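## Task

Push the loose end of the black network patch cord into the socket beneath the yellow label until it clicks in, with the plug's latch clip on top. The cord must be at rest shortly after you end the scene, or it counts as a failure.

## Robot and tools

ROBOT. Two six-joint arms, left_arm and right_arm, each ending in a two-finger parallel gripper with a wrist camera. Base positions in the scene frame: left_arm (-0.017, +0.459, +0.023) m, right_arm (-0.044, -0.322, +0.023) m, both turned almost not at all about z. A two-camera stand sits behind the arms.

FRAMES. Scene frame: origin at table-top height halfway between the nominal bases, +x out over the table, +z up, left_arm on the +y side (image left/right does not match). Each arm reports its hand pose, velocities, targets and wrist-camera pose in its own base frame; fixed cameras and the table use the scene frame. On the gripper, fingers point along +z and close along x; end_effector_position is the point between the pads, fingertips 17.5 mm beyond it. A block juts about 10 cm toward the gripper's -y side and turns with it.

THE 18-NUMBER ROW. Every command row holds both arms, 18 numbers in [-1, 1]: left dx, dy, dz, rx, ry, rz, left gripper position, force_limit, speed, then the same nine for the right. The six pose numbers are offsets (not poses) from that arm's Hand target as it stood when the action or move began, along the arm's own base axes; 1.0 equals 0.6 m or 180 degrees. rx, ry, rz form one rotation vector, turning about the Hand target's position. Rows within an action are not cumulative, but each new call starts from the current Hand target, so resending an offset moves further. Six zeros re-request the current Hand target. The gripper numbers are absolute settings: position +1 = open 50 mm, about -0.65 = pads touching, -1 = close until stopped; force_limit -1/0/+1 = about 20/102/185 N per pad; speed -1/0/+1 = 20/85/150 mm/s; both default to +1. To leave a gripper alone resend its last three numbers (0 is a real command). New force_limit or speed apply only after position changes by at least 0.01.

TOOLS.
- execute_actions(actions, cameras): actions is a list of actions; each action is up to 15 rows, one per 1/30 s step, the last row held if fewer. An empty list returns images and full status.
- move(target, speed, blend, stop_force, zero, blocking, cameras): straight-line paths toward one row, or a list of up to 15 rows, all offsets from the same starting Hand targets. speed 0.002 to 3.6 m/s (default 0.25; rotation up to twice that in rad/s), one value or one per target. blend in m rounds corners of a list. stop_force 3 to 120 N ends an arm's path on contact; zero (default true) re-zeros before the move; blocking=false returns early but not with stop_force. Paths cap at 10 s. Do not rely on stop_force while the gripper rotates, and omit it when pulling away from something pressed on.
- wait(seconds 0 to 10, cameras): robot keeps last command.
- stop(cameras): brakes a running move; fingers keep going.
- zoom_image(camera, region [x0, y0, x1, y1] pixels, at most 504 by 504): closer look at the newest image of one camera.
- zero_wrist_force(arm): tares that wrist sensor.
- finished_scene(scene): ends the current scene, scene number 1 to 2; irreversible.
Cameras: cam_head_left, cam_head_right, cam_high, cam_low, cam_left_wrist, cam_right_wrist, all 896x504; calibration is given in OpenCV form and may be a few mm or a couple of degrees off.

RESULTS. Per arm: end_effector_position (m), end_effector_quat_wxyz, velocities, Hand target (last commanded pose after clipping), Tool commands, Joint positions and torques, Wrist force/torque along the gripper's own axes plus a line with the peak since last shown. object_status: 0 moving, 1 blocked while opening, 2 blocked while closing (a grip), 3 reached setpoint or pads met (likely empty). Opening in mm is about (250 - position_measured) x 0.202. "within noise" joint velocities mean the arm is still. A move adds a "move:" line: done, off_target, moving, held or fault, and limits such as paced or held. The gripper often stops short of its Hand target; a fresh command (even zeros) re-requests it, or send the remaining gap.

CAUTIONS. Arms are stiff: aiming even slightly beyond a firm contact can trigger a fault stop (contact torque 138 N m on the three big joints, 25.7 N m on wrists, or roughly 150 N outside force), freezing the arm for 10 s. Approach slowly; faster touches hit harder. Commanded orientation is clipped to 32 degrees from the measured one each step. Keep paths away from an arm's own base. A clearance check holds arms apart, but contact between arms or a gripper closing on the other arm's fingers can fail the scene. Don't hit fixed or heavy objects, don't drop or release the cord while moving, and never leave it off the table. Let the cord settle before ending. Stretched or straining arms heat motors: MOTOR HOT at 70 °C, braking fault at 85 °C.

Each tool is called as a command line: name --argument value for each argument, lists and objects as JSON in quotes; but a table of rows of numbers goes row by row, as --pt "numbers of a row", without its own name.

## Session

execute_actions --actions '[]'

zoom_image --camera "cam_head_left" --region '[360, 230, 560, 400]'

zoom_image --camera "cam_head_right" --region '[360, 230, 560, 400]'

zoom_image --camera "cam_high" --region '[370, 200, 610, 420]'

Scene clock: 0.00 s.
left_arm: end_effector_position=(+0.9631, -0.0032, +0.3654) position_measured=3 object_status=3 end_effector_quat_wxyz=(-0.320, +0.713, -0.401, +0.478) | right_arm: end_effector_position=(+0.2701, -0.2216, +0.3631) position_measured=3 object_status=3 end_effector_quat_wxyz=(-0.169, -0.514, +0.721, +0.432)
Joint positions: left_arm=[-0.217 -0.801 1.08 -3.061 -1.294 2.572] | right_arm=[2.735 -1.8 -1.302 -2.569 1.712 2.994]
Joint velocities: within noise
Joint torques (N m): no reading
Motor temperatures (°C): left_arm=[33 32 33 39 39 38] | right_arm=[32 33 31 40 42 43]
Wrist force (N): no reading
Wrist torque (N m): no reading
Wrist force, peak (N): no reading
Hand target: left_arm +0.9631, -0.0032, +0.3654; -0.320, +0.713, -0.401, +0.478 | right_arm +0.2701, -0.2216, +0.3631; -0.169, -0.514, +0.721, +0.432
Tool commands: left_gripper/position=+1.0 left_gripper/force_limit=+1.0 left_gripper/speed=+1.0 right_gripper/position=+1.0 right_gripper/force_limit=+1.0 right_gripper/speed=+1.0
camera_calibration:
cam_left_wrist: T_world_to_cam=[[0.235223, -0.869662, 0.434002, -0.37803], [-0.565177, -0.485663, -0.666863, 0.806055], [0.790724, -0.0884269, -0.605753, -0.406348], [0, 0, 0, 1]] pos_world=[0.865795, 0.0267803, 0.455447]
cam_right_wrist: T_world_to_cam=[[-0.412279, -0.887145, -0.207366, -0.00512707], [-0.337774, -0.0625496, 0.939147, -0.243978], [-0.84613, 0.457233, -0.273866, 0.555905], [0, 0, 0, 1]] pos_world=[0.385845, -0.273988, 0.380311]

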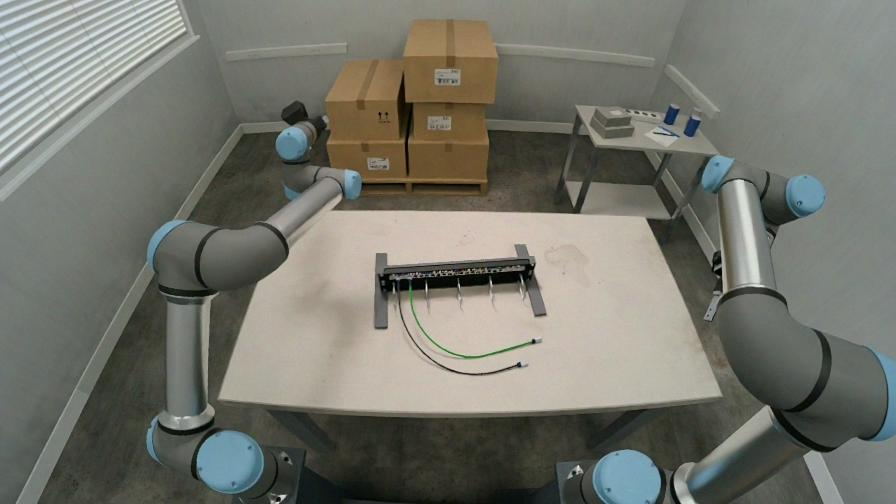

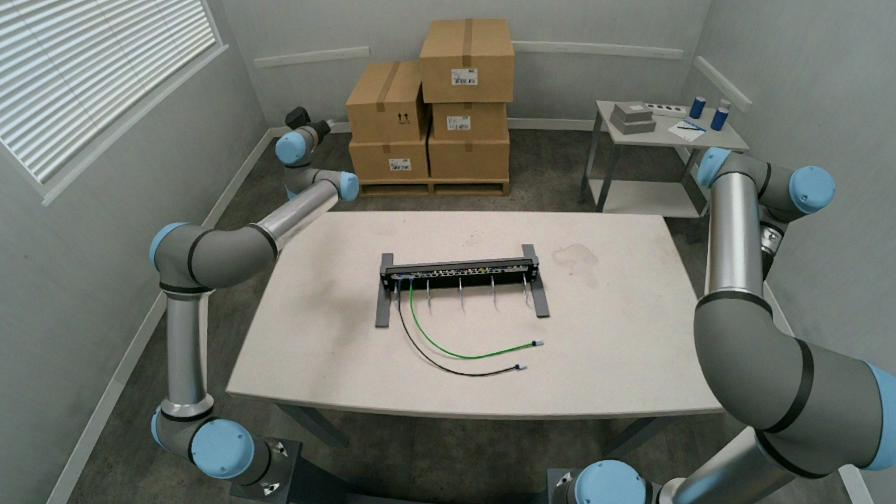

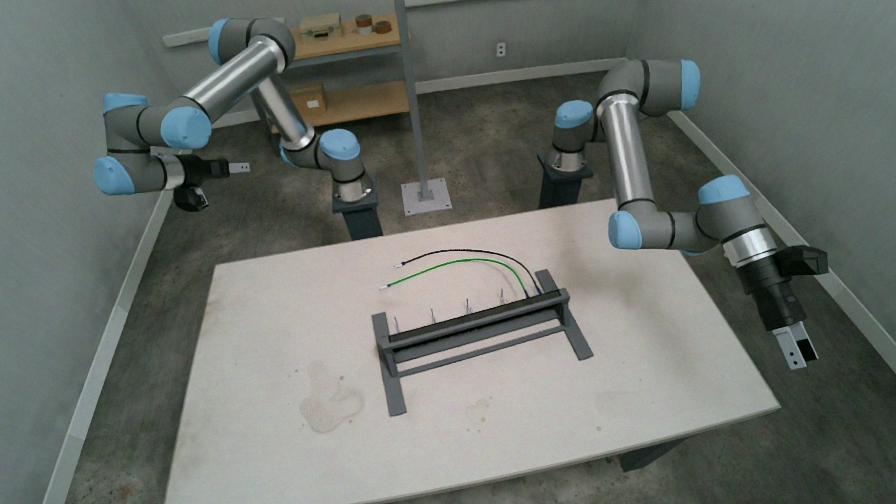

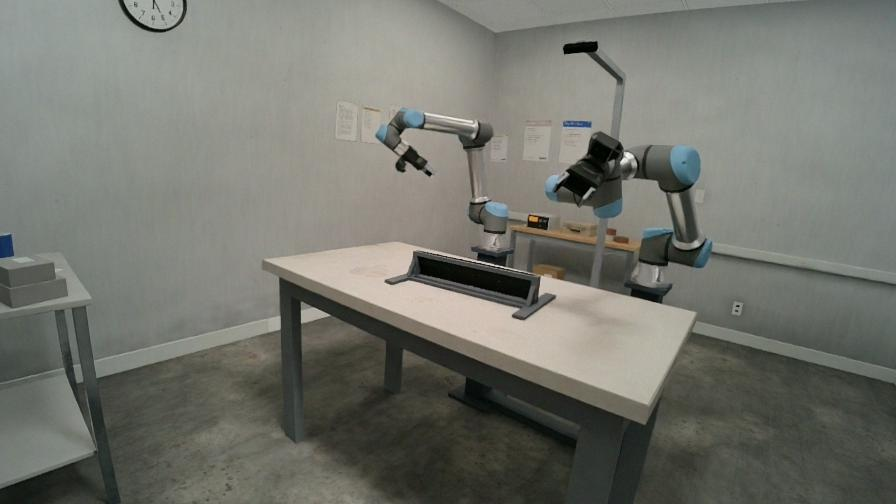

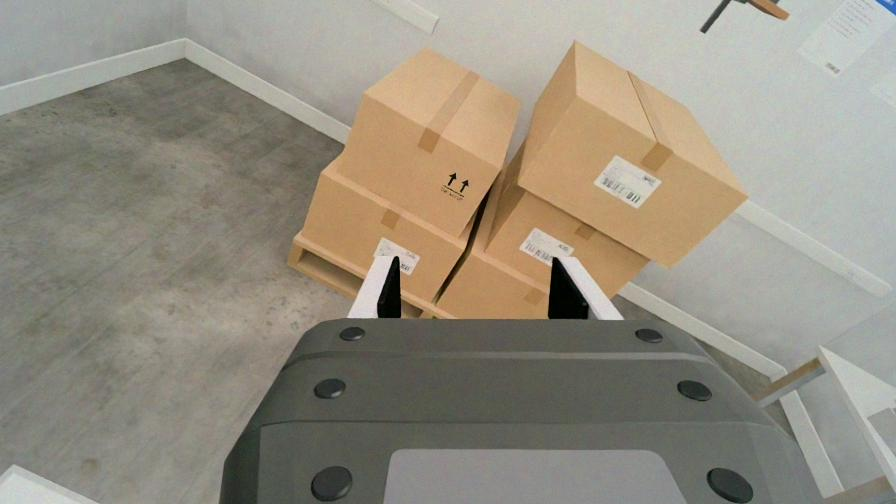

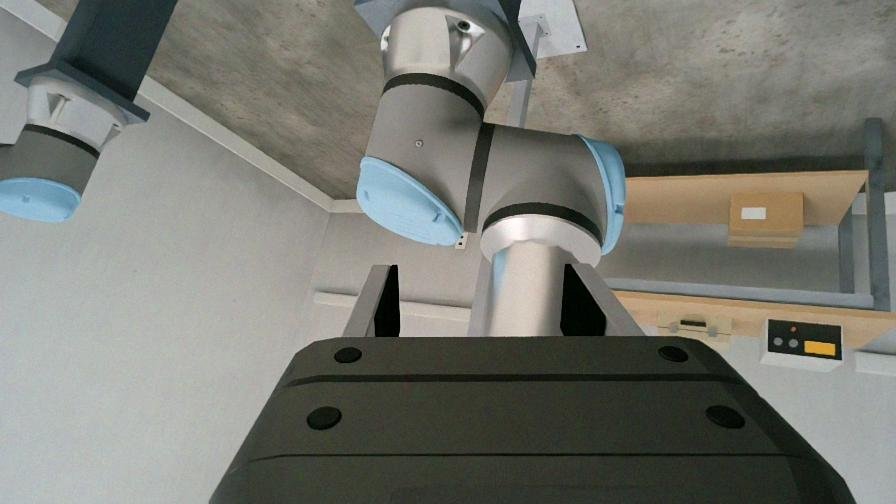

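Scaled by 2.520 from the camera's 896x504 image, which has a finer 1280x720 frame.

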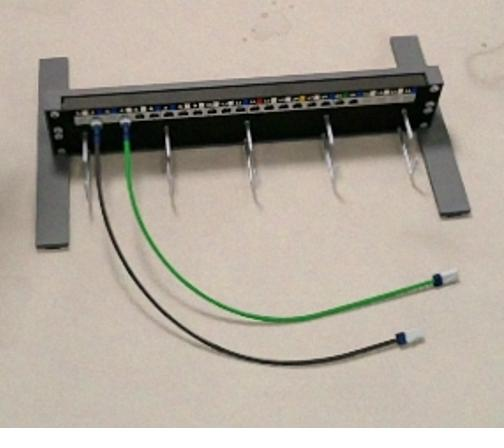

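Scaled by 2.520 from the camera's 896x504 image, which has a finer 1280x720 frame.

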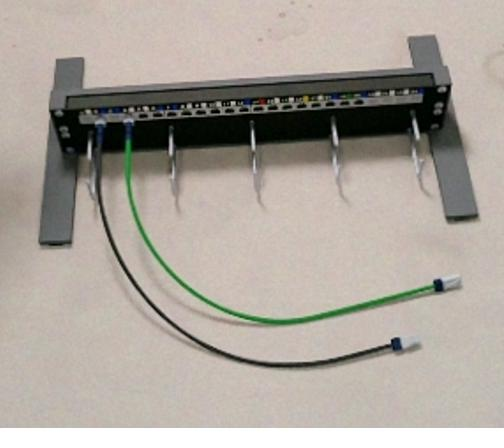

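Scaled by 2.100 from the camera's 896x504 image, which has a finer 1280x720 frame.

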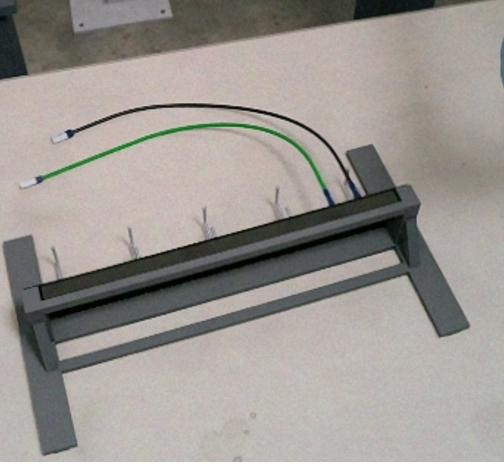

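move --pt "-0.522 -0.495 -0.009 0.1276 0.0346 -0.2955 1 1 1 0 0 0 0 0 0 1 1 1" --speed 0.6

move --pt "-0.5255 -0.493 -0.27 0.1276 0.0346 -0.2955 1 1 1 0 0 0 0 0 0 1 1 1" --speed 0.4 --cameras '["cam_left_wrist","cam_head_left"]'

Scene clock: 62.77 s.
left_arm: end_effector_position=(+0.6499, -0.3002, +0.3600) position_measured=3 object_status=3 end_effector_quat_wxyz=(+0.183, -0.408, +0.776, -0.446) | right_arm: end_effector_position=(+0.2701, -0.2216, +0.3631) position_measured=3 object_status=3 end_effector_quat_wxyz=(-0.169, -0.514, +0.721, +0.432)
Joint positions: left_arm=[-0.586 -1.38 1.814 -3.008 -1.664 3.108] | right_arm=[2.735 -1.8 -1.302 -2.569 1.712 2.994]
Joint torques (N m): left_arm=[1 -27.17 -35.49 -3.97 1.14 -1.1] | right_arm=[1.67 30.77 21.96 -0.21 -0.01 -0.15]
Wrist force (N): left_arm=[-0.4 0.3 -0.7] | right_arm=[0.1 -0.4 0.0]
Wrist torque (N m): left_arm=[0.12 0.24 0.04] | right_arm=[-0.06 -0.01 0.01]
Wrist force, peak (N): left_arm=[2.8 0.9 -1.5] | right_arm=[0.0 -0.8 0.0]
Hand target: left_arm +0.6499, -0.3002, +0.3600; +0.183, -0.408, +0.776, -0.446 | right_arm +0.2701, -0.2216, +0.3631; -0.169, -0.514, +0.721, +0.432
Off the commanded pose: left_arm 0.000 m, 0 deg | right_arm 0.000 m, 0 deg.
move: done

Scene clock: 64.57 s.
left_arm: end_effector_position=(+0.3347, -0.5960, +0.1980) position_measured=3 object_status=3 end_effector_quat_wxyz=(+0.000, +0.001, +0.954, -0.301) | right_arm: end_effector_position=(+0.2701, -0.2216, +0.3631) position_measured=3 object_status=3 end_effector_quat_wxyz=(-0.169, -0.514, +0.721, +0.432)
Joint positions: left_arm=[-1.169 -1.264 1.833 -2.712 -1.797 3.478] | right_arm=[2.735 -1.8 -1.302 -2.569 1.712 2.994]
Joint torques (N m): left_arm=[-1.49 -38.52 -22.15 -4.64 1.22 -1.78] | right_arm=[0.68 31.22 22.65 -0.08 -0.17 -0.12]
Wrist force (N): left_arm=[0.3 -0.1 -1.5] | right_arm=[-0.5 -0.3 0.0]
Wrist torque (N m): left_arm=[0.04 0.24 0.11] | right_arm=[-0.04 0.08 0.00]
Wrist force, peak (N): left_arm=[-3.3 -1.2 -1.1] | right_arm=[-0.2 -0.6 0.2]
Hand target: left_arm +0.3346, -0.5960, +0.1980; +0.000, +0.001, +0.954, -0.301 | right_arm +0.2701, -0.2216, +0.3631; -0.169, -0.514, +0.721, +0.432
Off the commanded pose: left_arm 0.000 m, 0 deg | right_arm 0.000 m, 0 deg.
move: done
camera_calibration:
cam_left_wrist: T_world_to_cam=[[-0.99984, -0.0179086, 0.000419405, 0.333866], [-0.0173998, 0.96533, -0.260451, 0.652353], [0.00425946, -0.260417, -0.965487, 0.168766], [0, 0, 0, 1]] pos_world=[0.344444, -0.579808, 0.332707]
Images, in order (width x height): cam_head_left 896x504, cam_left_wrist 896x504.

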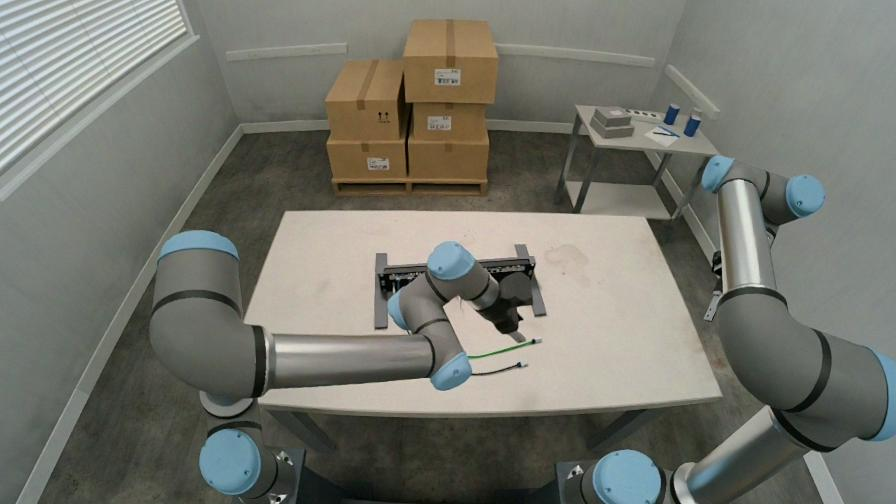

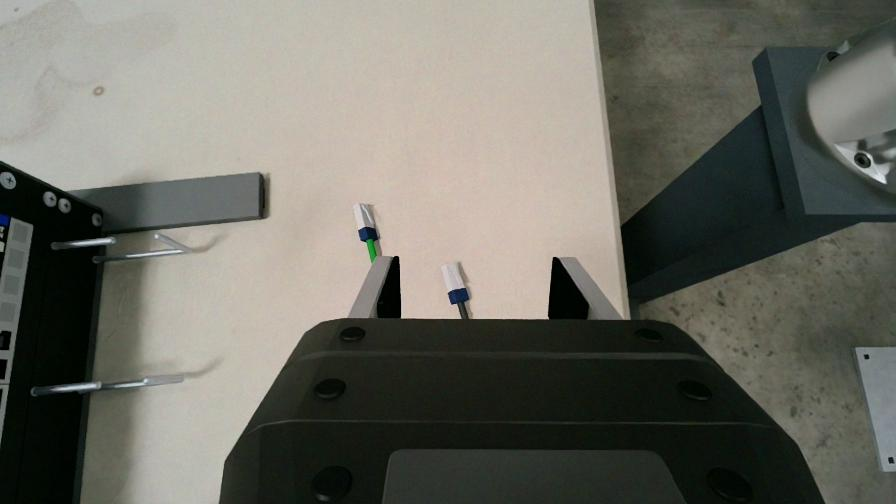

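zoom_image --camera "cam_left_wrist" --region '[420, 250, 500, 320]'

zoom_image --camera "cam_left_wrist" --region '[330, 190, 410, 260]'

Scaled by 6.300 from the camera's 896x504 image, which has a finer 1280x720 frame.

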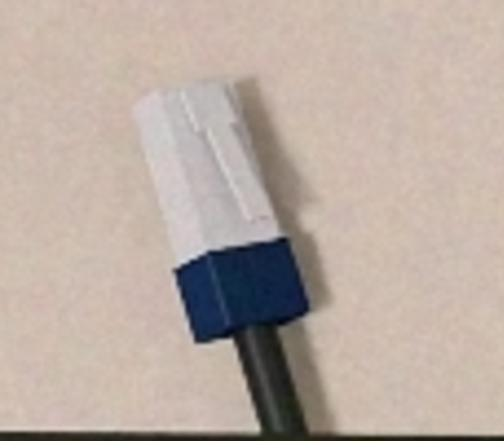

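Scaled by 6.300 from the camera's 896x504 image, which has a finer 1280x720 frame.

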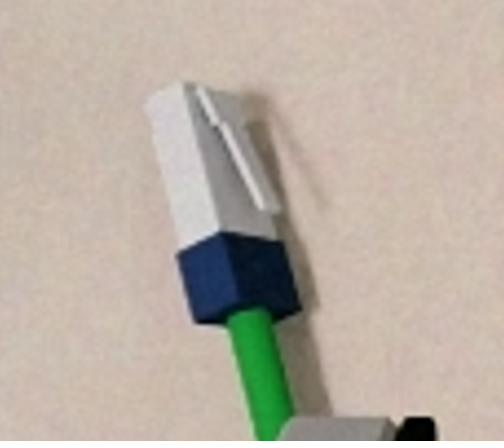

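move --pt "-0.0035 -0.042 -0.2717 0.1933 0.0256 0.0812 1 1 1 0 0 0 0 0 0 1 1 1" --cameras '["cam_left_wrist"]'

zoom_image --camera "cam_left_wrist" --region '[360, 150, 620, 330]'

Scene clock: 268.73 s.
left_arm: end_effector_position=(+0.3325, -0.6213, +0.0350) position_measured=3 object_status=3 end_effector_quat_wxyz=(+0.000, -0.131, +0.991, +0.000) | right_arm: end_effector_position=(+0.2701, -0.2216, +0.3631) position_measured=3 object_status=3 end_effector_quat_wxyz=(-0.169, -0.514, +0.721, +0.432)
Joint positions: left_arm=[-1.27 -0.917 1.47 -2.123 -1.571 3.181] | right_arm=[2.735 -1.8 -1.302 -2.569 1.712 2.994]
Joint torques (N m): left_arm=[12.12 -47.39 -27.34 -1.51 -1.78 1.11] | right_arm=[0.99 31.23 22.42 -0.36 -0.15 -0.1]
Wrist force (N): left_arm=[0.1 -0.5 -1.7] | right_arm=[0.1 -0.4 0.2]
Wrist torque (N m): left_arm=[0.01 0.29 0.17] | right_arm=[-0.06 -0.01 0.00]
Wrist force, peak (N): left_arm=[-0.1 -0.1 -3.2] | right_arm=[0.1 -0.5 -0.5]
Hand target: left_arm +0.3325, -0.6212, +0.0350; +0.000, -0.131, +0.991, +0.000 | right_arm +0.2701, -0.2216, +0.3631; -0.169, -0.514, +0.721, +0.432
Off the commanded pose: left_arm 0.000 m, 0 deg | right_arm 0.000 m, 0 deg.
move: done
camera_calibration:
cam_left_wrist: T_world_to_cam=[[-0.961552, -0.274444, -0.00993128, 0.159499], [-0.261333, 0.903302, 0.34022, 0.655841], [-0.0844005, 0.329735, -0.940293, 0.400043], [0, 0, 0, 1]] pos_world=[0.358523, -0.680557, 0.154611]
Images, in order (width x height): cam_left_wrist 896x504.

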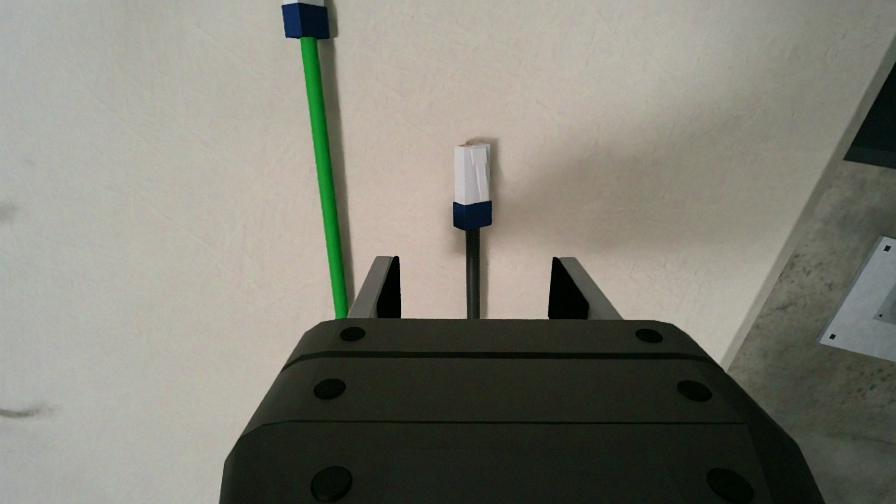

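Scaled by 1.938 from the camera's 896x504 image, which has a finer 1280x720 frame.

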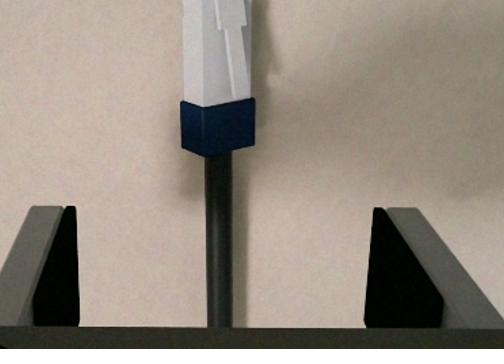

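move --pt "0 0 -0.0633 0 0 0 1 1 1 0 0 0 0 0 0 1 1 1" --speed 0.1

move --pt "0 0 0 0 0 0 -1 -0.7 -0.7 0 0 0 0 0 0 1 1 1" --cameras '["cam_left_wrist"]'

zoom_image --camera "cam_left_wrist" --region '[360, 150, 620, 330]'

Scene clock: 292.63 s.
left_arm: end_effector_position=(+0.3325, -0.6211, -0.0032) position_measured=3 object_status=3 end_effector_quat_wxyz=(+0.000, -0.131, +0.991, +0.000) | right_arm: end_effector_position=(+0.2701, -0.2216, +0.3631) position_measured=3 object_status=3 end_effector_quat_wxyz=(-0.169, -0.514, +0.721, +0.432)
Joint positions: left_arm=[-1.27 -0.867 1.496 -2.199 -1.571 3.181] | right_arm=[2.735 -1.8 -1.302 -2.569 1.712 2.994]
Joint torques (N m): left_arm=[10.06 -61.77 -33.29 -0.23 -1.68 -1.89] | right_arm=[0.68 31.35 21.51 -0.36 -0.06 -0.06]
Wrist force (N): left_arm=[0.2 -0.2 -1.8] | right_arm=[0.0 -0.3 -0.3]
Wrist torque (N m): left_arm=[0.05 0.28 0.17] | right_arm=[-0.05 0.01 0.00]
Wrist force, peak (N): left_arm=[0.2 -0.7 -3.8] | right_arm=[0.1 -0.5 -0.5]
Hand target: left_arm +0.3325, -0.6212, -0.0030; +0.000, -0.131, +0.991, +0.000 | right_arm +0.2701, -0.2216, +0.3631; -0.169, -0.514, +0.721, +0.432
Off the commanded pose: left_arm 0.000 m, 0 deg | right_arm 0.000 m, 0 deg.
move: done

Scene clock: 294.00 s.
left_arm: end_effector_position=(+0.3325, -0.6212, -0.0030) position_measured=226 object_status=2 end_effector_quat_wxyz=(+0.000, -0.131, +0.991, +0.000) | right_arm: end_effector_position=(+0.2701, -0.2216, +0.3631) position_measured=3 object_status=3 end_effector_quat_wxyz=(-0.169, -0.514, +0.721, +0.432)
Joint positions: left_arm=[-1.27 -0.867 1.495 -2.199 -1.571 3.181] | right_arm=[2.735 -1.8 -1.302 -2.569 1.712 2.994]
Joint torques (N m): left_arm=[7.89 -61.87 -33.58 -3.79 -1.2 -0.74] | right_arm=[0.89 31.14 21.51 -0.27 -0.19 -0.24]
Wrist force (N): left_arm=[0.4 -0.2 -1.6] | right_arm=[0.2 0.0 0.0]
Wrist torque (N m): left_arm=[0.03 0.25 0.17] | right_arm=[0.00 -0.03 0.00]
Wrist force, peak (N): left_arm=[0.5 -0.7 -2.2] | right_arm=[-0.2 -0.6 -0.4]
Hand target: left_arm +0.3325, -0.6212, -0.0030; +0.000, -0.131, +0.991, +0.000 | right_arm +0.2701, -0.2216, +0.3631; -0.169, -0.514, +0.721, +0.432
Off the commanded pose: left_arm 0.000 m, 0 deg | right_arm 0.000 m, 0 deg.
move: done
camera_calibration:
cam_left_wrist: T_world_to_cam=[[-0.961509, -0.274598, -0.0098426, 0.159116], [-0.261425, 0.903182, 0.34047, 0.668628], [-0.0846026, 0.329938, -0.940204, 0.364486], [0, 0, 0, 1]] pos_world=[0.358624, -0.680457, 0.11661]
Images, in order (width x height): cam_left_wrist 896x504.

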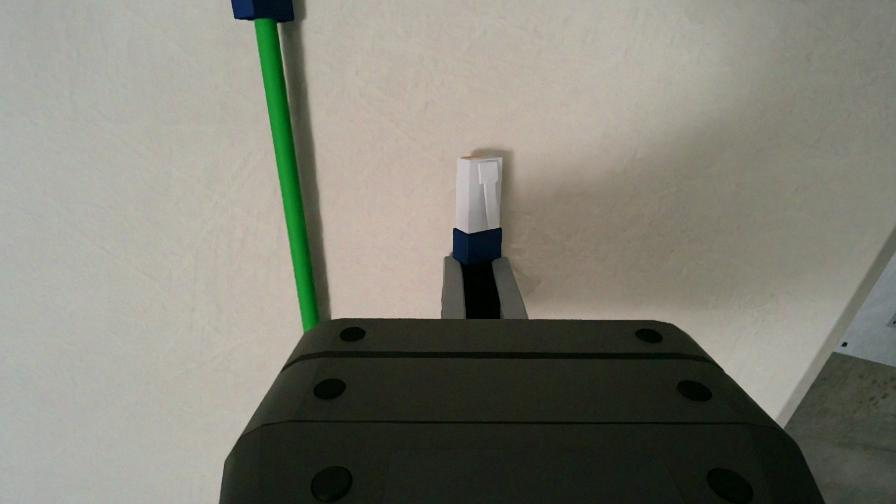

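Scaled by 1.938 from the camera's 896x504 image, which has a finer 1280x720 frame.

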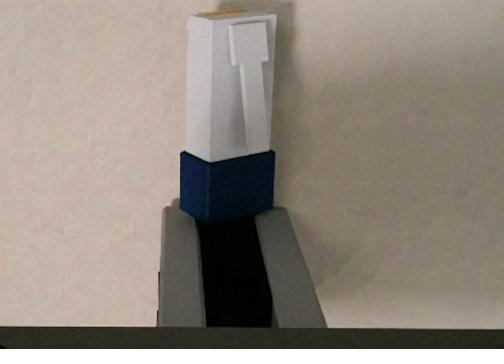

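move --pt "0 0 0.1 0 0 0 -1 -0.7 -0.7 0 0 0 0 0 0 1 1 1" --pt "0.1698 0.454 0.3783 0.0346 0.1607 -0.2962 -1 -0.7 -0.7 0.35 0.37 -0.04 0.1006 0.0597 -0.2668 1 1 1" --speed 0.25 --blend '[0.03,0]' --cameras '["cam_left_wrist","cam_head_left"]'

zoom_image --camera "cam_left_wrist" --region '[360, 150, 620, 330]'

Scene clock: 349.97 s.
left_arm: end_effector_position=(+0.4345, -0.3489, +0.2239) position_measured=226 object_status=2 end_effector_quat_wxyz=(-0.232, +0.327, +0.912, +0.083) | right_arm: end_effector_position=(+0.4800, +0.0004, +0.3391) position_measured=3 object_status=3 end_effector_quat_wxyz=(+0.036, -0.156, +0.774, +0.613)
Joint positions: left_arm=[-0.876 -1.107 1.22 -1.193 -1.66 4.548] | right_arm=[2.928 -1.844 -1.525 -2.281 2.712 3.472]
Joint torques (N m): left_arm=[-12.7 -50.48 -20.52 -0.26 -1.43 2.17] | right_arm=[-6.38 27.15 26.56 0.15 2.65 -0.94]
Wrist force (N): left_arm=[0.7 0.0 -1.6] | right_arm=[-0.3 -1.8 -1.5]
Wrist torque (N m): left_arm=[0.17 0.10 0.28] | right_arm=[-0.32 0.03 0.06]
Wrist force, peak (N): left_arm=[1.2 -1.4 -3.2] | right_arm=[-0.3 -1.8 -1.5]
Hand target: left_arm +0.4344, -0.3488, +0.2240; -0.232, +0.327, +0.912, +0.083 | right_arm +0.4801, +0.0004, +0.3391; +0.036, -0.156, +0.774, +0.613
Off the commanded pose: left_arm 0.000 m, 0 deg | right_arm 0.000 m, 0 deg.
move: done
camera_calibration:
cam_left_wrist: T_world_to_cam=[[-0.692348, 0.548801, 0.468478, 0.3974], [0.710123, 0.633388, 0.307481, -0.136785], [-0.127982, 0.545561, -0.828241, 0.565503], [0, 0, 0, 1]] pos_world=[0.444648, -0.439973, 0.324258]
Images, in order (width x height): cam_head_left 896x504, cam_left_wrist 896x504.

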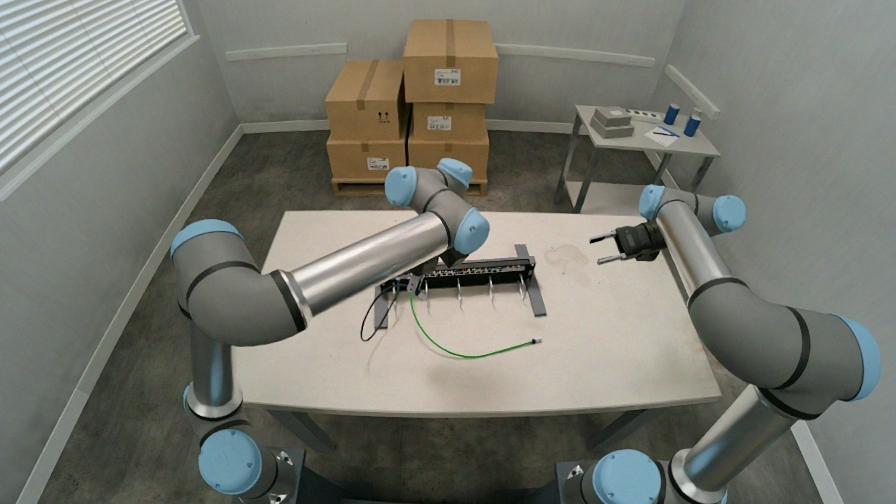

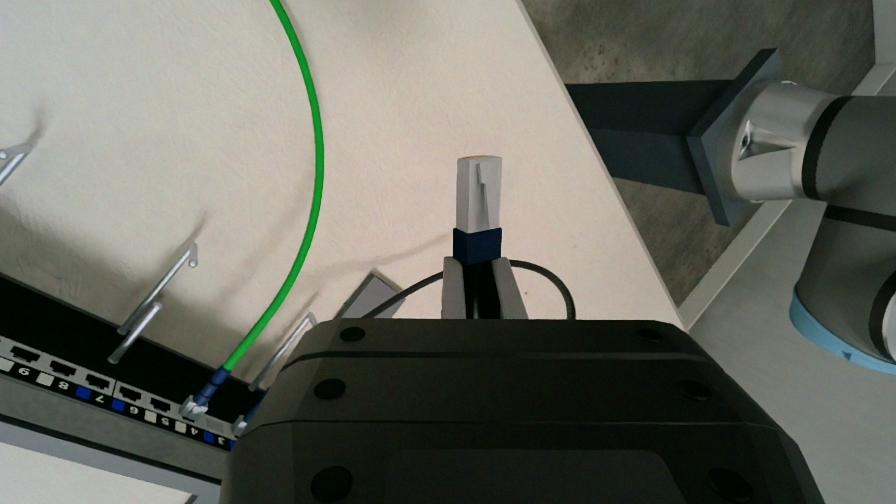

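Scaled by 1.938 from the camera's 896x504 image, which has a finer 1280x720 frame.

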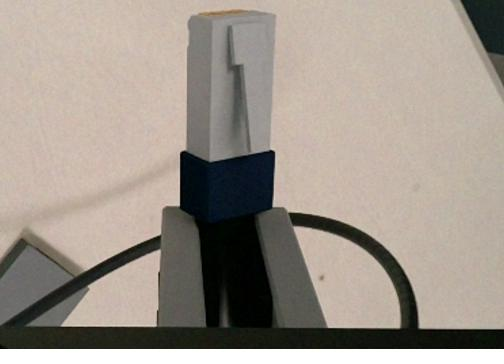

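move --pt "0 0 0 0 0 0 -1 -0.7 -0.7 -0.06 0.37 -0.12 0.0704 0.0417 -0.187 1 1 1" --pt "0 0 0 0 0 0 -1 -0.7 -0.7 -0.1912 0.5735 -0.2118 0.1005 0.0596 -0.2671 1 1 1" --speed 0.25 --blend '[0.04,0]' --cameras '["cam_left_wrist","cam_right_wrist","cam_head_left"]'

zoom_image --camera "cam_right_wrist" --region '[330, 130, 620, 340]'

Scene clock: 380.53 s.
left_arm: end_effector_position=(+0.4344, -0.3488, +0.2240) position_measured=226 object_status=2 end_effector_quat_wxyz=(-0.232, +0.327, +0.912, +0.083) | right_arm: end_effector_position=(+0.3653, +0.3445, +0.2120) position_measured=3 object_status=3 end_effector_quat_wxyz=(+0.235, +0.235, +0.667, +0.667) end_effector_velocity=(+0.001, -0.001, +0.000) end_effector_angular_velocity=(+0.000, +0.000, -0.006)
Joint positions: left_arm=[-0.876 -1.107 1.22 -1.193 -1.66 4.548] | right_arm=[4.32 -1.39 -2.507 -2.386 4.997 3.142]
Joint velocities: left_arm=[within noise] | right_arm=[0.002 0 0 0 0.008 0]
Joint torques (N m): left_arm=[-12.81 -55.54 -17.9 1.03 0.36 2.48] | right_arm=[9.8 14.16 17.41 1.82 1.6 -0.52]
Wrist force (N): left_arm=[0.6 -0.1 -1.8] | right_arm=[-0.6 -1.2 -1.2]
Wrist torque (N m): left_arm=[0.16 0.11 0.25] | right_arm=[-0.24 -0.05 0.08]
Wrist force, peak (N): left_arm=[0.6 0.1 -2.2] | right_arm=[-2.4 -5.5 -1.5]
Hand target: left_arm +0.4344, -0.3488, +0.2240; -0.232, +0.327, +0.912, +0.083 | right_arm +0.3654, +0.3445, +0.2120; +0.235, +0.235, +0.667, +0.667
Off the commanded pose: left_arm 0.000 m, 0 deg | right_arm 0.000 m, 0 deg.
move: done
camera_calibration:
cam_left_wrist: T_world_to_cam=[[-0.692109, 0.549108, 0.468472, 0.397314], [0.710392, 0.633112, 0.307429, -0.136968], [-0.127783, 0.545573, -0.828264, 0.565497], [0, 0, 0, 1]] pos_world=[0.444546, -0.439972, 0.324358]
cam_right_wrist: T_world_to_cam=[[-0.778282, 0.627875, -0.00705565, 0.0744383], [-0.212346, -0.252606, 0.943981, -0.0159274], [0.590919, 0.736182, 0.329925, -0.412827], [0, 0, 0, 1]] pos_world=[0.298499, 0.253154, 0.151762]
Images, in order (width x height): cam_head_left 896x504, cam_left_wrist 896x504, cam_right_wrist 896x504.

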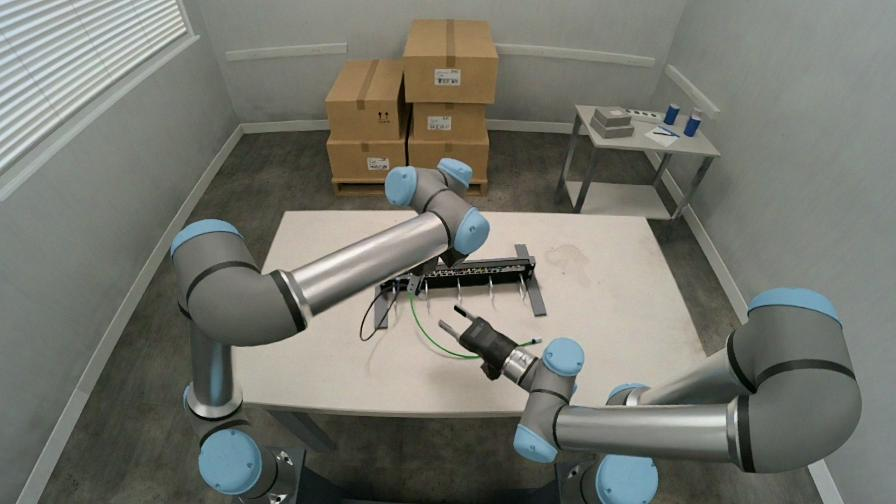

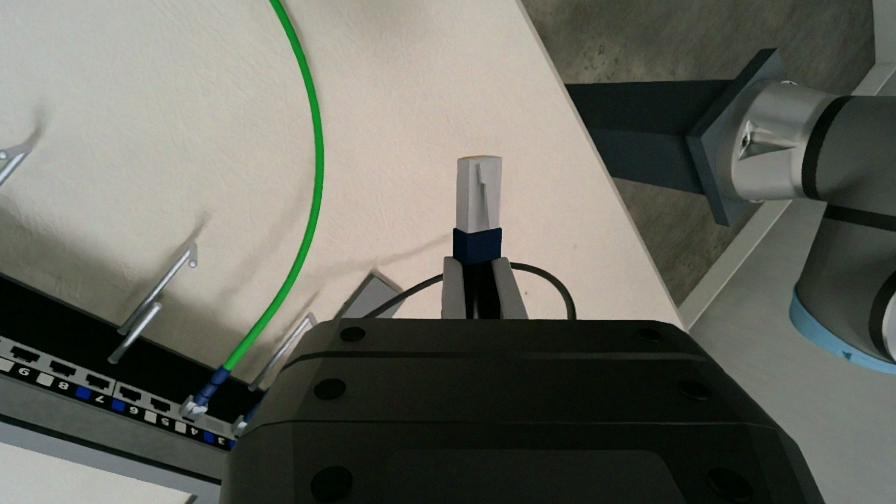

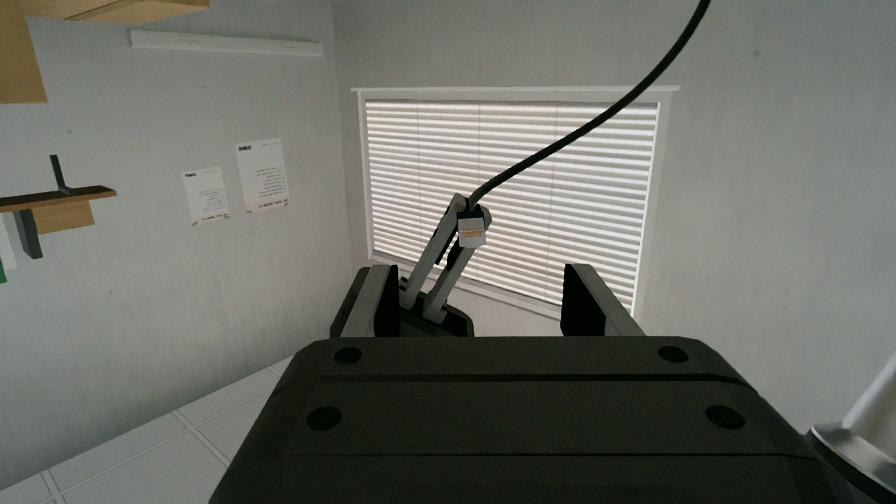

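Scaled by 1.738 from the camera's 896x504 image, which has a finer 1280x720 frame.

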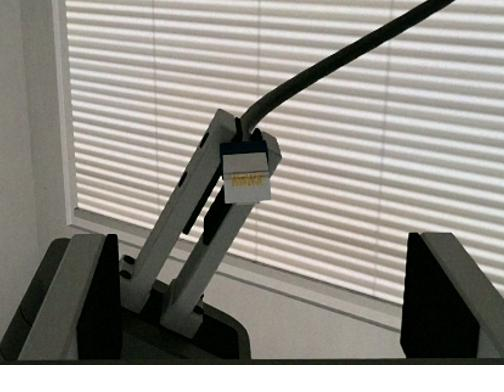

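move --pt "0 0 0 0 0 0 -1 -0.7 -0.7 0.0626 0.078 -0.0025 0 0 0 1 1 1" --speed 0.1 --cameras '["cam_left_wrist","cam_right_wrist"]'

zoom_image --camera "cam_left_wrist" --region '[360, 100, 620, 330]'

zoom_image --camera "cam_right_wrist" --region '[330, 130, 620, 340]'

Scene clock: 408.37 s.
left_arm: end_effector_position=(+0.4344, -0.3488, +0.2240) position_measured=226 object_status=2 end_effector_quat_wxyz=(-0.232, +0.327, +0.912, +0.083) | right_arm: end_effector_position=(+0.4029, +0.3912, +0.2105) position_measured=3 object_status=3 end_effector_quat_wxyz=(+0.235, +0.235, +0.667, +0.667)
Joint positions: left_arm=[-0.876 -1.107 1.22 -1.193 -1.66 4.548] | right_arm=[4.258 -1.567 -2.36 -2.356 4.935 3.142]
Joint torques (N m): left_arm=[-13.09 -55.34 -17.98 0.75 0.26 2.42] | right_arm=[10.58 16.12 18.44 0.79 2.36 0.12]
Wrist force (N): left_arm=[0.7 -0.1 -1.7] | right_arm=[-0.9 -1.3 -1.3]
Wrist torque (N m): left_arm=[0.15 0.09 0.26] | right_arm=[-0.27 0.01 0.08]
Wrist force, peak (N): left_arm=[0.8 -0.1 -2.0] | right_arm=[-1.0 -0.9 -3.2]
Hand target: left_arm +0.4344, -0.3488, +0.2240; -0.232, +0.327, +0.912, +0.083 | right_arm +0.4029, +0.3913, +0.2105; +0.235, +0.235, +0.667, +0.667
Off the commanded pose: left_arm 0.000 m, 0 deg | right_arm 0.000 m, 0 deg.
move: done
camera_calibration:
cam_left_wrist: T_world_to_cam=[[-0.692109, 0.549108, 0.468472, 0.397314], [0.710392, 0.633112, 0.307429, -0.136968], [-0.127783, 0.545573, -0.828264, 0.565497], [0, 0, 0, 1]] pos_world=[0.444546, -0.439972, 0.324358]
cam_right_wrist: T_world_to_cam=[[-0.778113, 0.628086, -0.00697741, 0.074098], [-0.212419, -0.252671, 0.943947, 0.0053222], [0.591117, 0.735979, 0.330024, -0.468966], [0, 0, 0, 1]] pos_world=[0.336001, 0.299954, 0.150263]
Images, in order (width x height): cam_left_wrist 896x504, cam_right_wrist 896x504.

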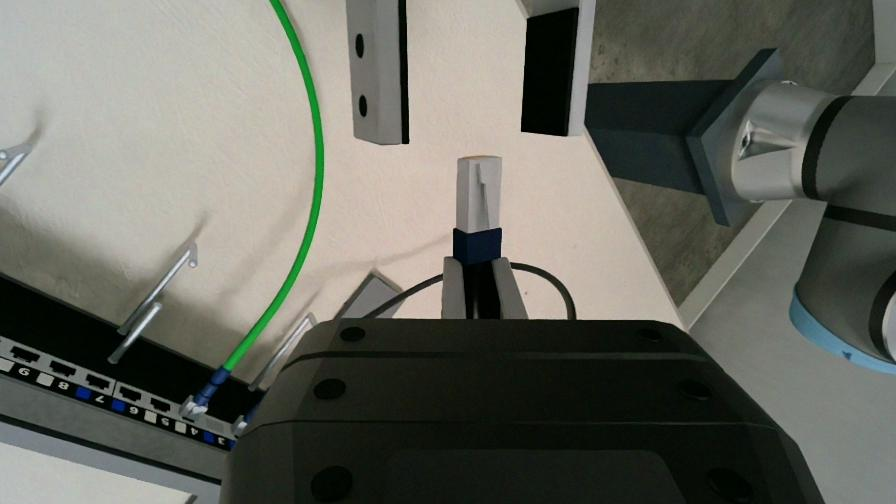

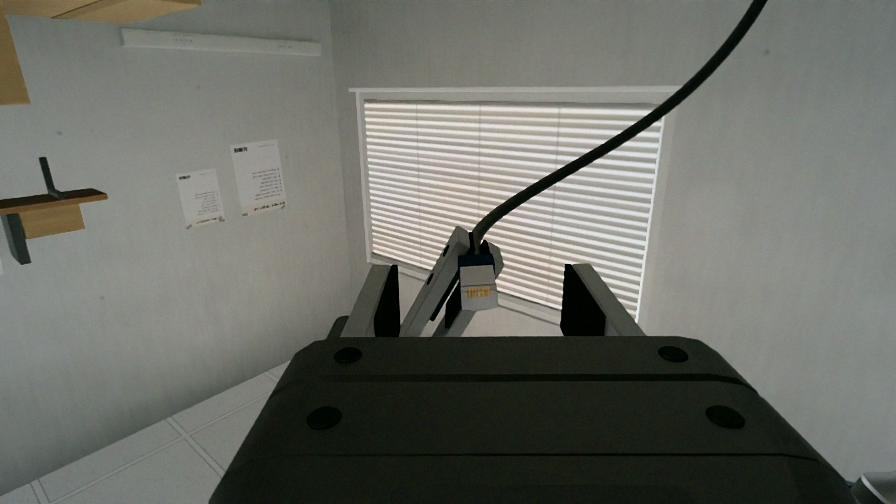

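Scaled by 1.938 from the camera's 896x504 image, which has a finer 1280x720 frame.

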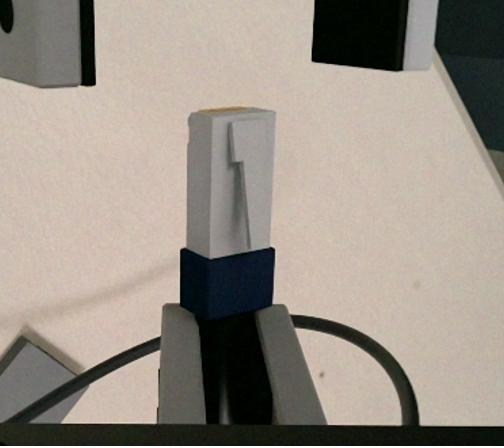

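Scaled by 1.738 from the camera's 896x504 image, which has a finer 1280x720 frame.

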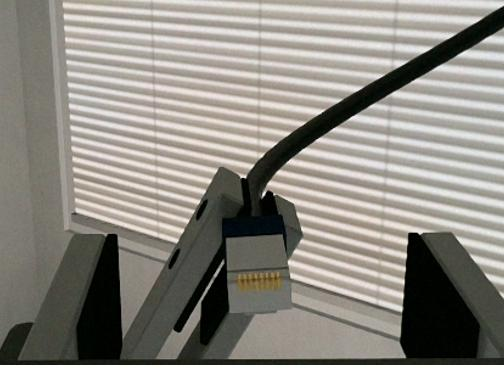

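move --pt "0 0 0 0 0 0 -1 -0.7 -0.7 0.0224 0.028 0 0 0 0 1 -0.8 -1" --speed 0.05 --stop_force 8 --cameras '["cam_left_wrist","cam_right_wrist"]'

zoom_image --camera "cam_left_wrist" --region '[360, 130, 620, 330]'

zoom_image --camera "cam_right_wrist" --region '[330, 180, 620, 340]'

Scene clock: 427.27 s.
left_arm: end_effector_position=(+0.4344, -0.3488, +0.2240) position_measured=226 object_status=2 end_effector_quat_wxyz=(-0.232, +0.327, +0.912, +0.083) | right_arm: end_effector_position=(+0.4164, +0.4080, +0.2105) position_measured=3 object_status=3 end_effector_quat_wxyz=(+0.235, +0.235, +0.667, +0.667)
Joint positions: left_arm=[-0.876 -1.107 1.22 -1.193 -1.66 4.548] | right_arm=[4.243 -1.62 -2.305 -2.358 4.919 3.142]
Joint torques (N m): left_arm=[-12.98 -54.9 -18.35 0.66 0.23 2.43] | right_arm=[10.18 26.69 11.17 3.4 2.32 -1.76]
Wrist force (N): left_arm=[0.7 0.0 -1.7] | right_arm=[-0.7 -1.2 -1.7]
Wrist torque (N m): left_arm=[0.17 0.09 0.26] | right_arm=[-0.26 0.01 0.10]
Wrist force, peak (N): left_arm=[0.5 -0.4 -2.0] | right_arm=[-0.8 -1.2 -2.4]
Hand target: left_arm +0.4344, -0.3488, +0.2240; -0.232, +0.327, +0.912, +0.083 | right_arm +0.4164, +0.4081, +0.2105; +0.235, +0.235, +0.667, +0.667
Off the commanded pose: left_arm 0.000 m, 0 deg | right_arm 0.000 m, 0 deg.
move: done
camera_calibration:
cam_left_wrist: T_world_to_cam=[[-0.692109, 0.549108, 0.468472, 0.397314], [0.710392, 0.633112, 0.307429, -0.136968], [-0.127783, 0.545573, -0.828264, 0.565497], [0, 0, 0, 1]] pos_world=[0.444546, -0.439972, 0.324358]
cam_right_wrist: T_world_to_cam=[[-0.778153, 0.628035, -0.00698439, 0.0740039], [-0.212337, -0.252593, 0.943986, 0.0123546], [0.591093, 0.736049, 0.329911, -0.489248], [0, 0, 0, 1]] pos_world=[0.349401, 0.316754, 0.150263]
Images, in order (width x height): cam_left_wrist 896x504, cam_right_wrist 896x504.

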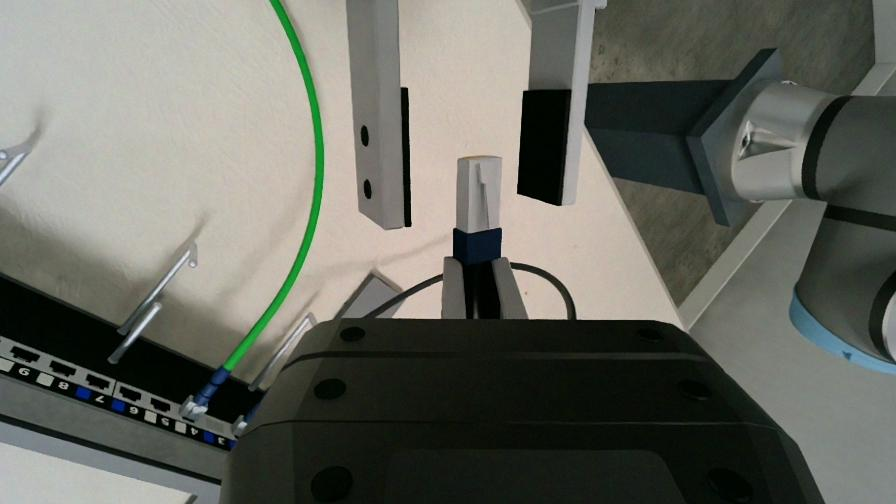

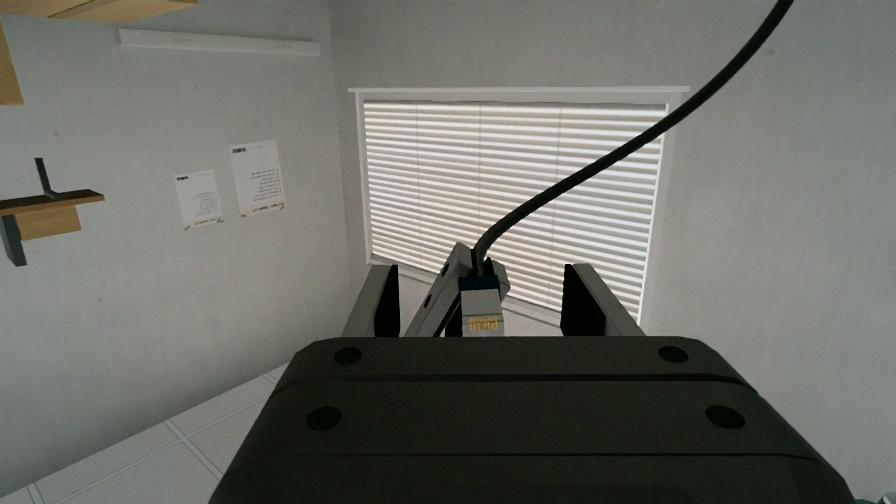

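Scaled by 1.938 from the camera's 896x504 image, which has a finer 1280x720 frame.

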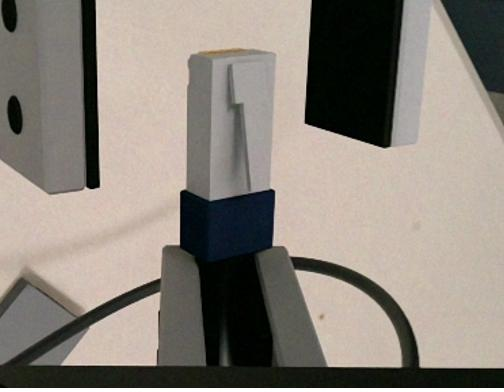

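Scaled by 1.738 from the camera's 896x504 image, which has a finer 1280x720 frame.

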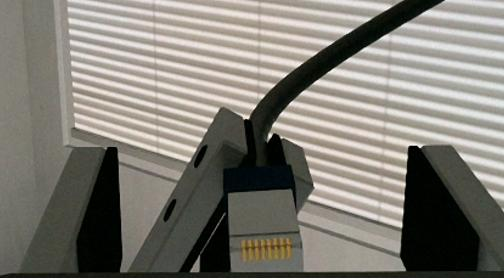

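move --pt "0 0 0 0 0 0 -1 -0.7 -0.7 0 0 0 0 0 0 -1 -0.8 -1" --cameras '["cam_left_wrist","cam_right_wrist"]'

zoom_image --camera "cam_left_wrist" --region '[360, 130, 620, 330]'

zoom_image --camera "cam_right_wrist" --region '[330, 180, 620, 340]'

Scene clock: 443.97 s.
left_arm: end_effector_position=(+0.4344, -0.3488, +0.2240) position_measured=226 object_status=2 end_effector_quat_wxyz=(-0.232, +0.327, +0.912, +0.083) | right_arm: end_effector_position=(+0.4163, +0.4081, +0.2105) position_measured=194 object_status=2 end_effector_quat_wxyz=(+0.235, +0.235, +0.667, +0.667)
Joint positions: left_arm=[-0.876 -1.107 1.22 -1.193 -1.66 4.548] | right_arm=[4.243 -1.62 -2.305 -2.358 4.919 3.142]
Joint torques (N m): left_arm=[-12.8 -55.16 -18.29 0.33 0.23 2.33] | right_arm=[9.12 26.46 10.99 3.75 2.29 -0.73]
Wrist force (N): left_arm=[-0.5 0.5 -2.6] | right_arm=[0.5 -0.8 -2.2]
Wrist torque (N m): left_arm=[0.18 0.09 0.25] | right_arm=[-0.25 0.10 0.09]
Wrist force, peak (N): left_arm=[-0.5 0.5 -2.6] | right_arm=[0.7 -1.3 -2.3]
Hand target: left_arm +0.4344, -0.3488, +0.2240; -0.232, +0.327, +0.912, +0.083 | right_arm +0.4164, +0.4081, +0.2105; +0.235, +0.235, +0.667, +0.667
Off the commanded pose: left_arm 0.000 m, 0 deg | right_arm 0.000 m, 0 deg.
move: done
camera_calibration:
cam_left_wrist: T_world_to_cam=[[-0.692109, 0.549108, 0.468472, 0.397314], [0.710392, 0.633112, 0.307429, -0.136968], [-0.127783, 0.545573, -0.828264, 0.565497], [0, 0, 0, 1]] pos_world=[0.444546, -0.439972, 0.324358]
cam_right_wrist: T_world_to_cam=[[-0.778153, 0.628036, -0.00698423, 0.0740037], [-0.212392, -0.252662, 0.943955, 0.0124003], [0.591073, 0.736025, 0.33, -0.489247], [0, 0, 0, 1]] pos_world=[0.349401, 0.316754, 0.150263]
Images, in order (width x height): cam_left_wrist 896x504, cam_right_wrist 896x504.

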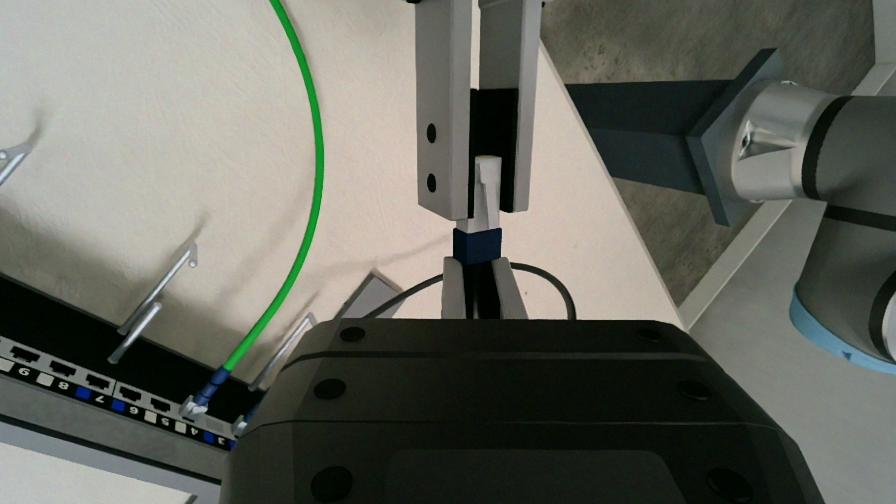

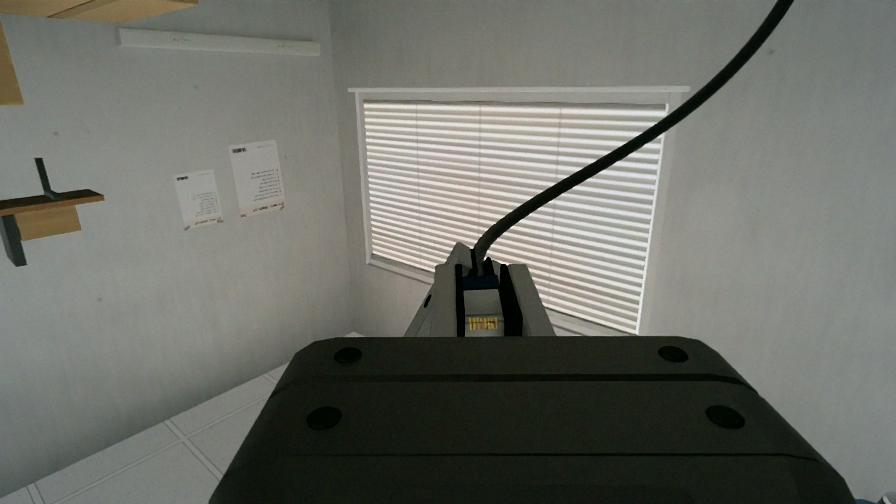

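Scaled by 1.938 from the camera's 896x504 image, which has a finer 1280x720 frame.

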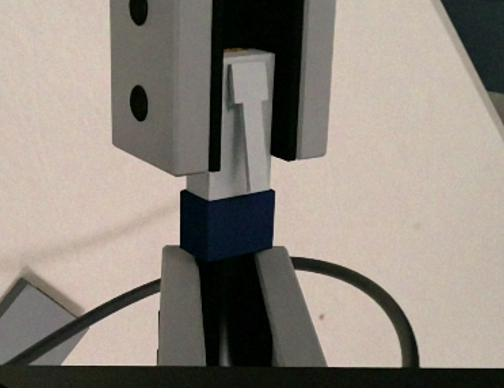

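Scaled by 1.738 from the camera's 896x504 image, which has a finer 1280x720 frame.

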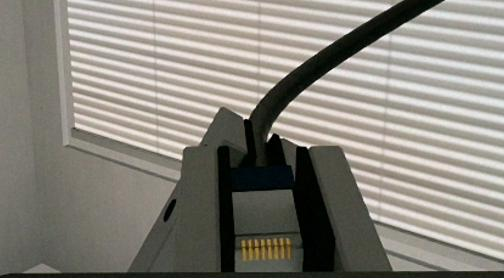

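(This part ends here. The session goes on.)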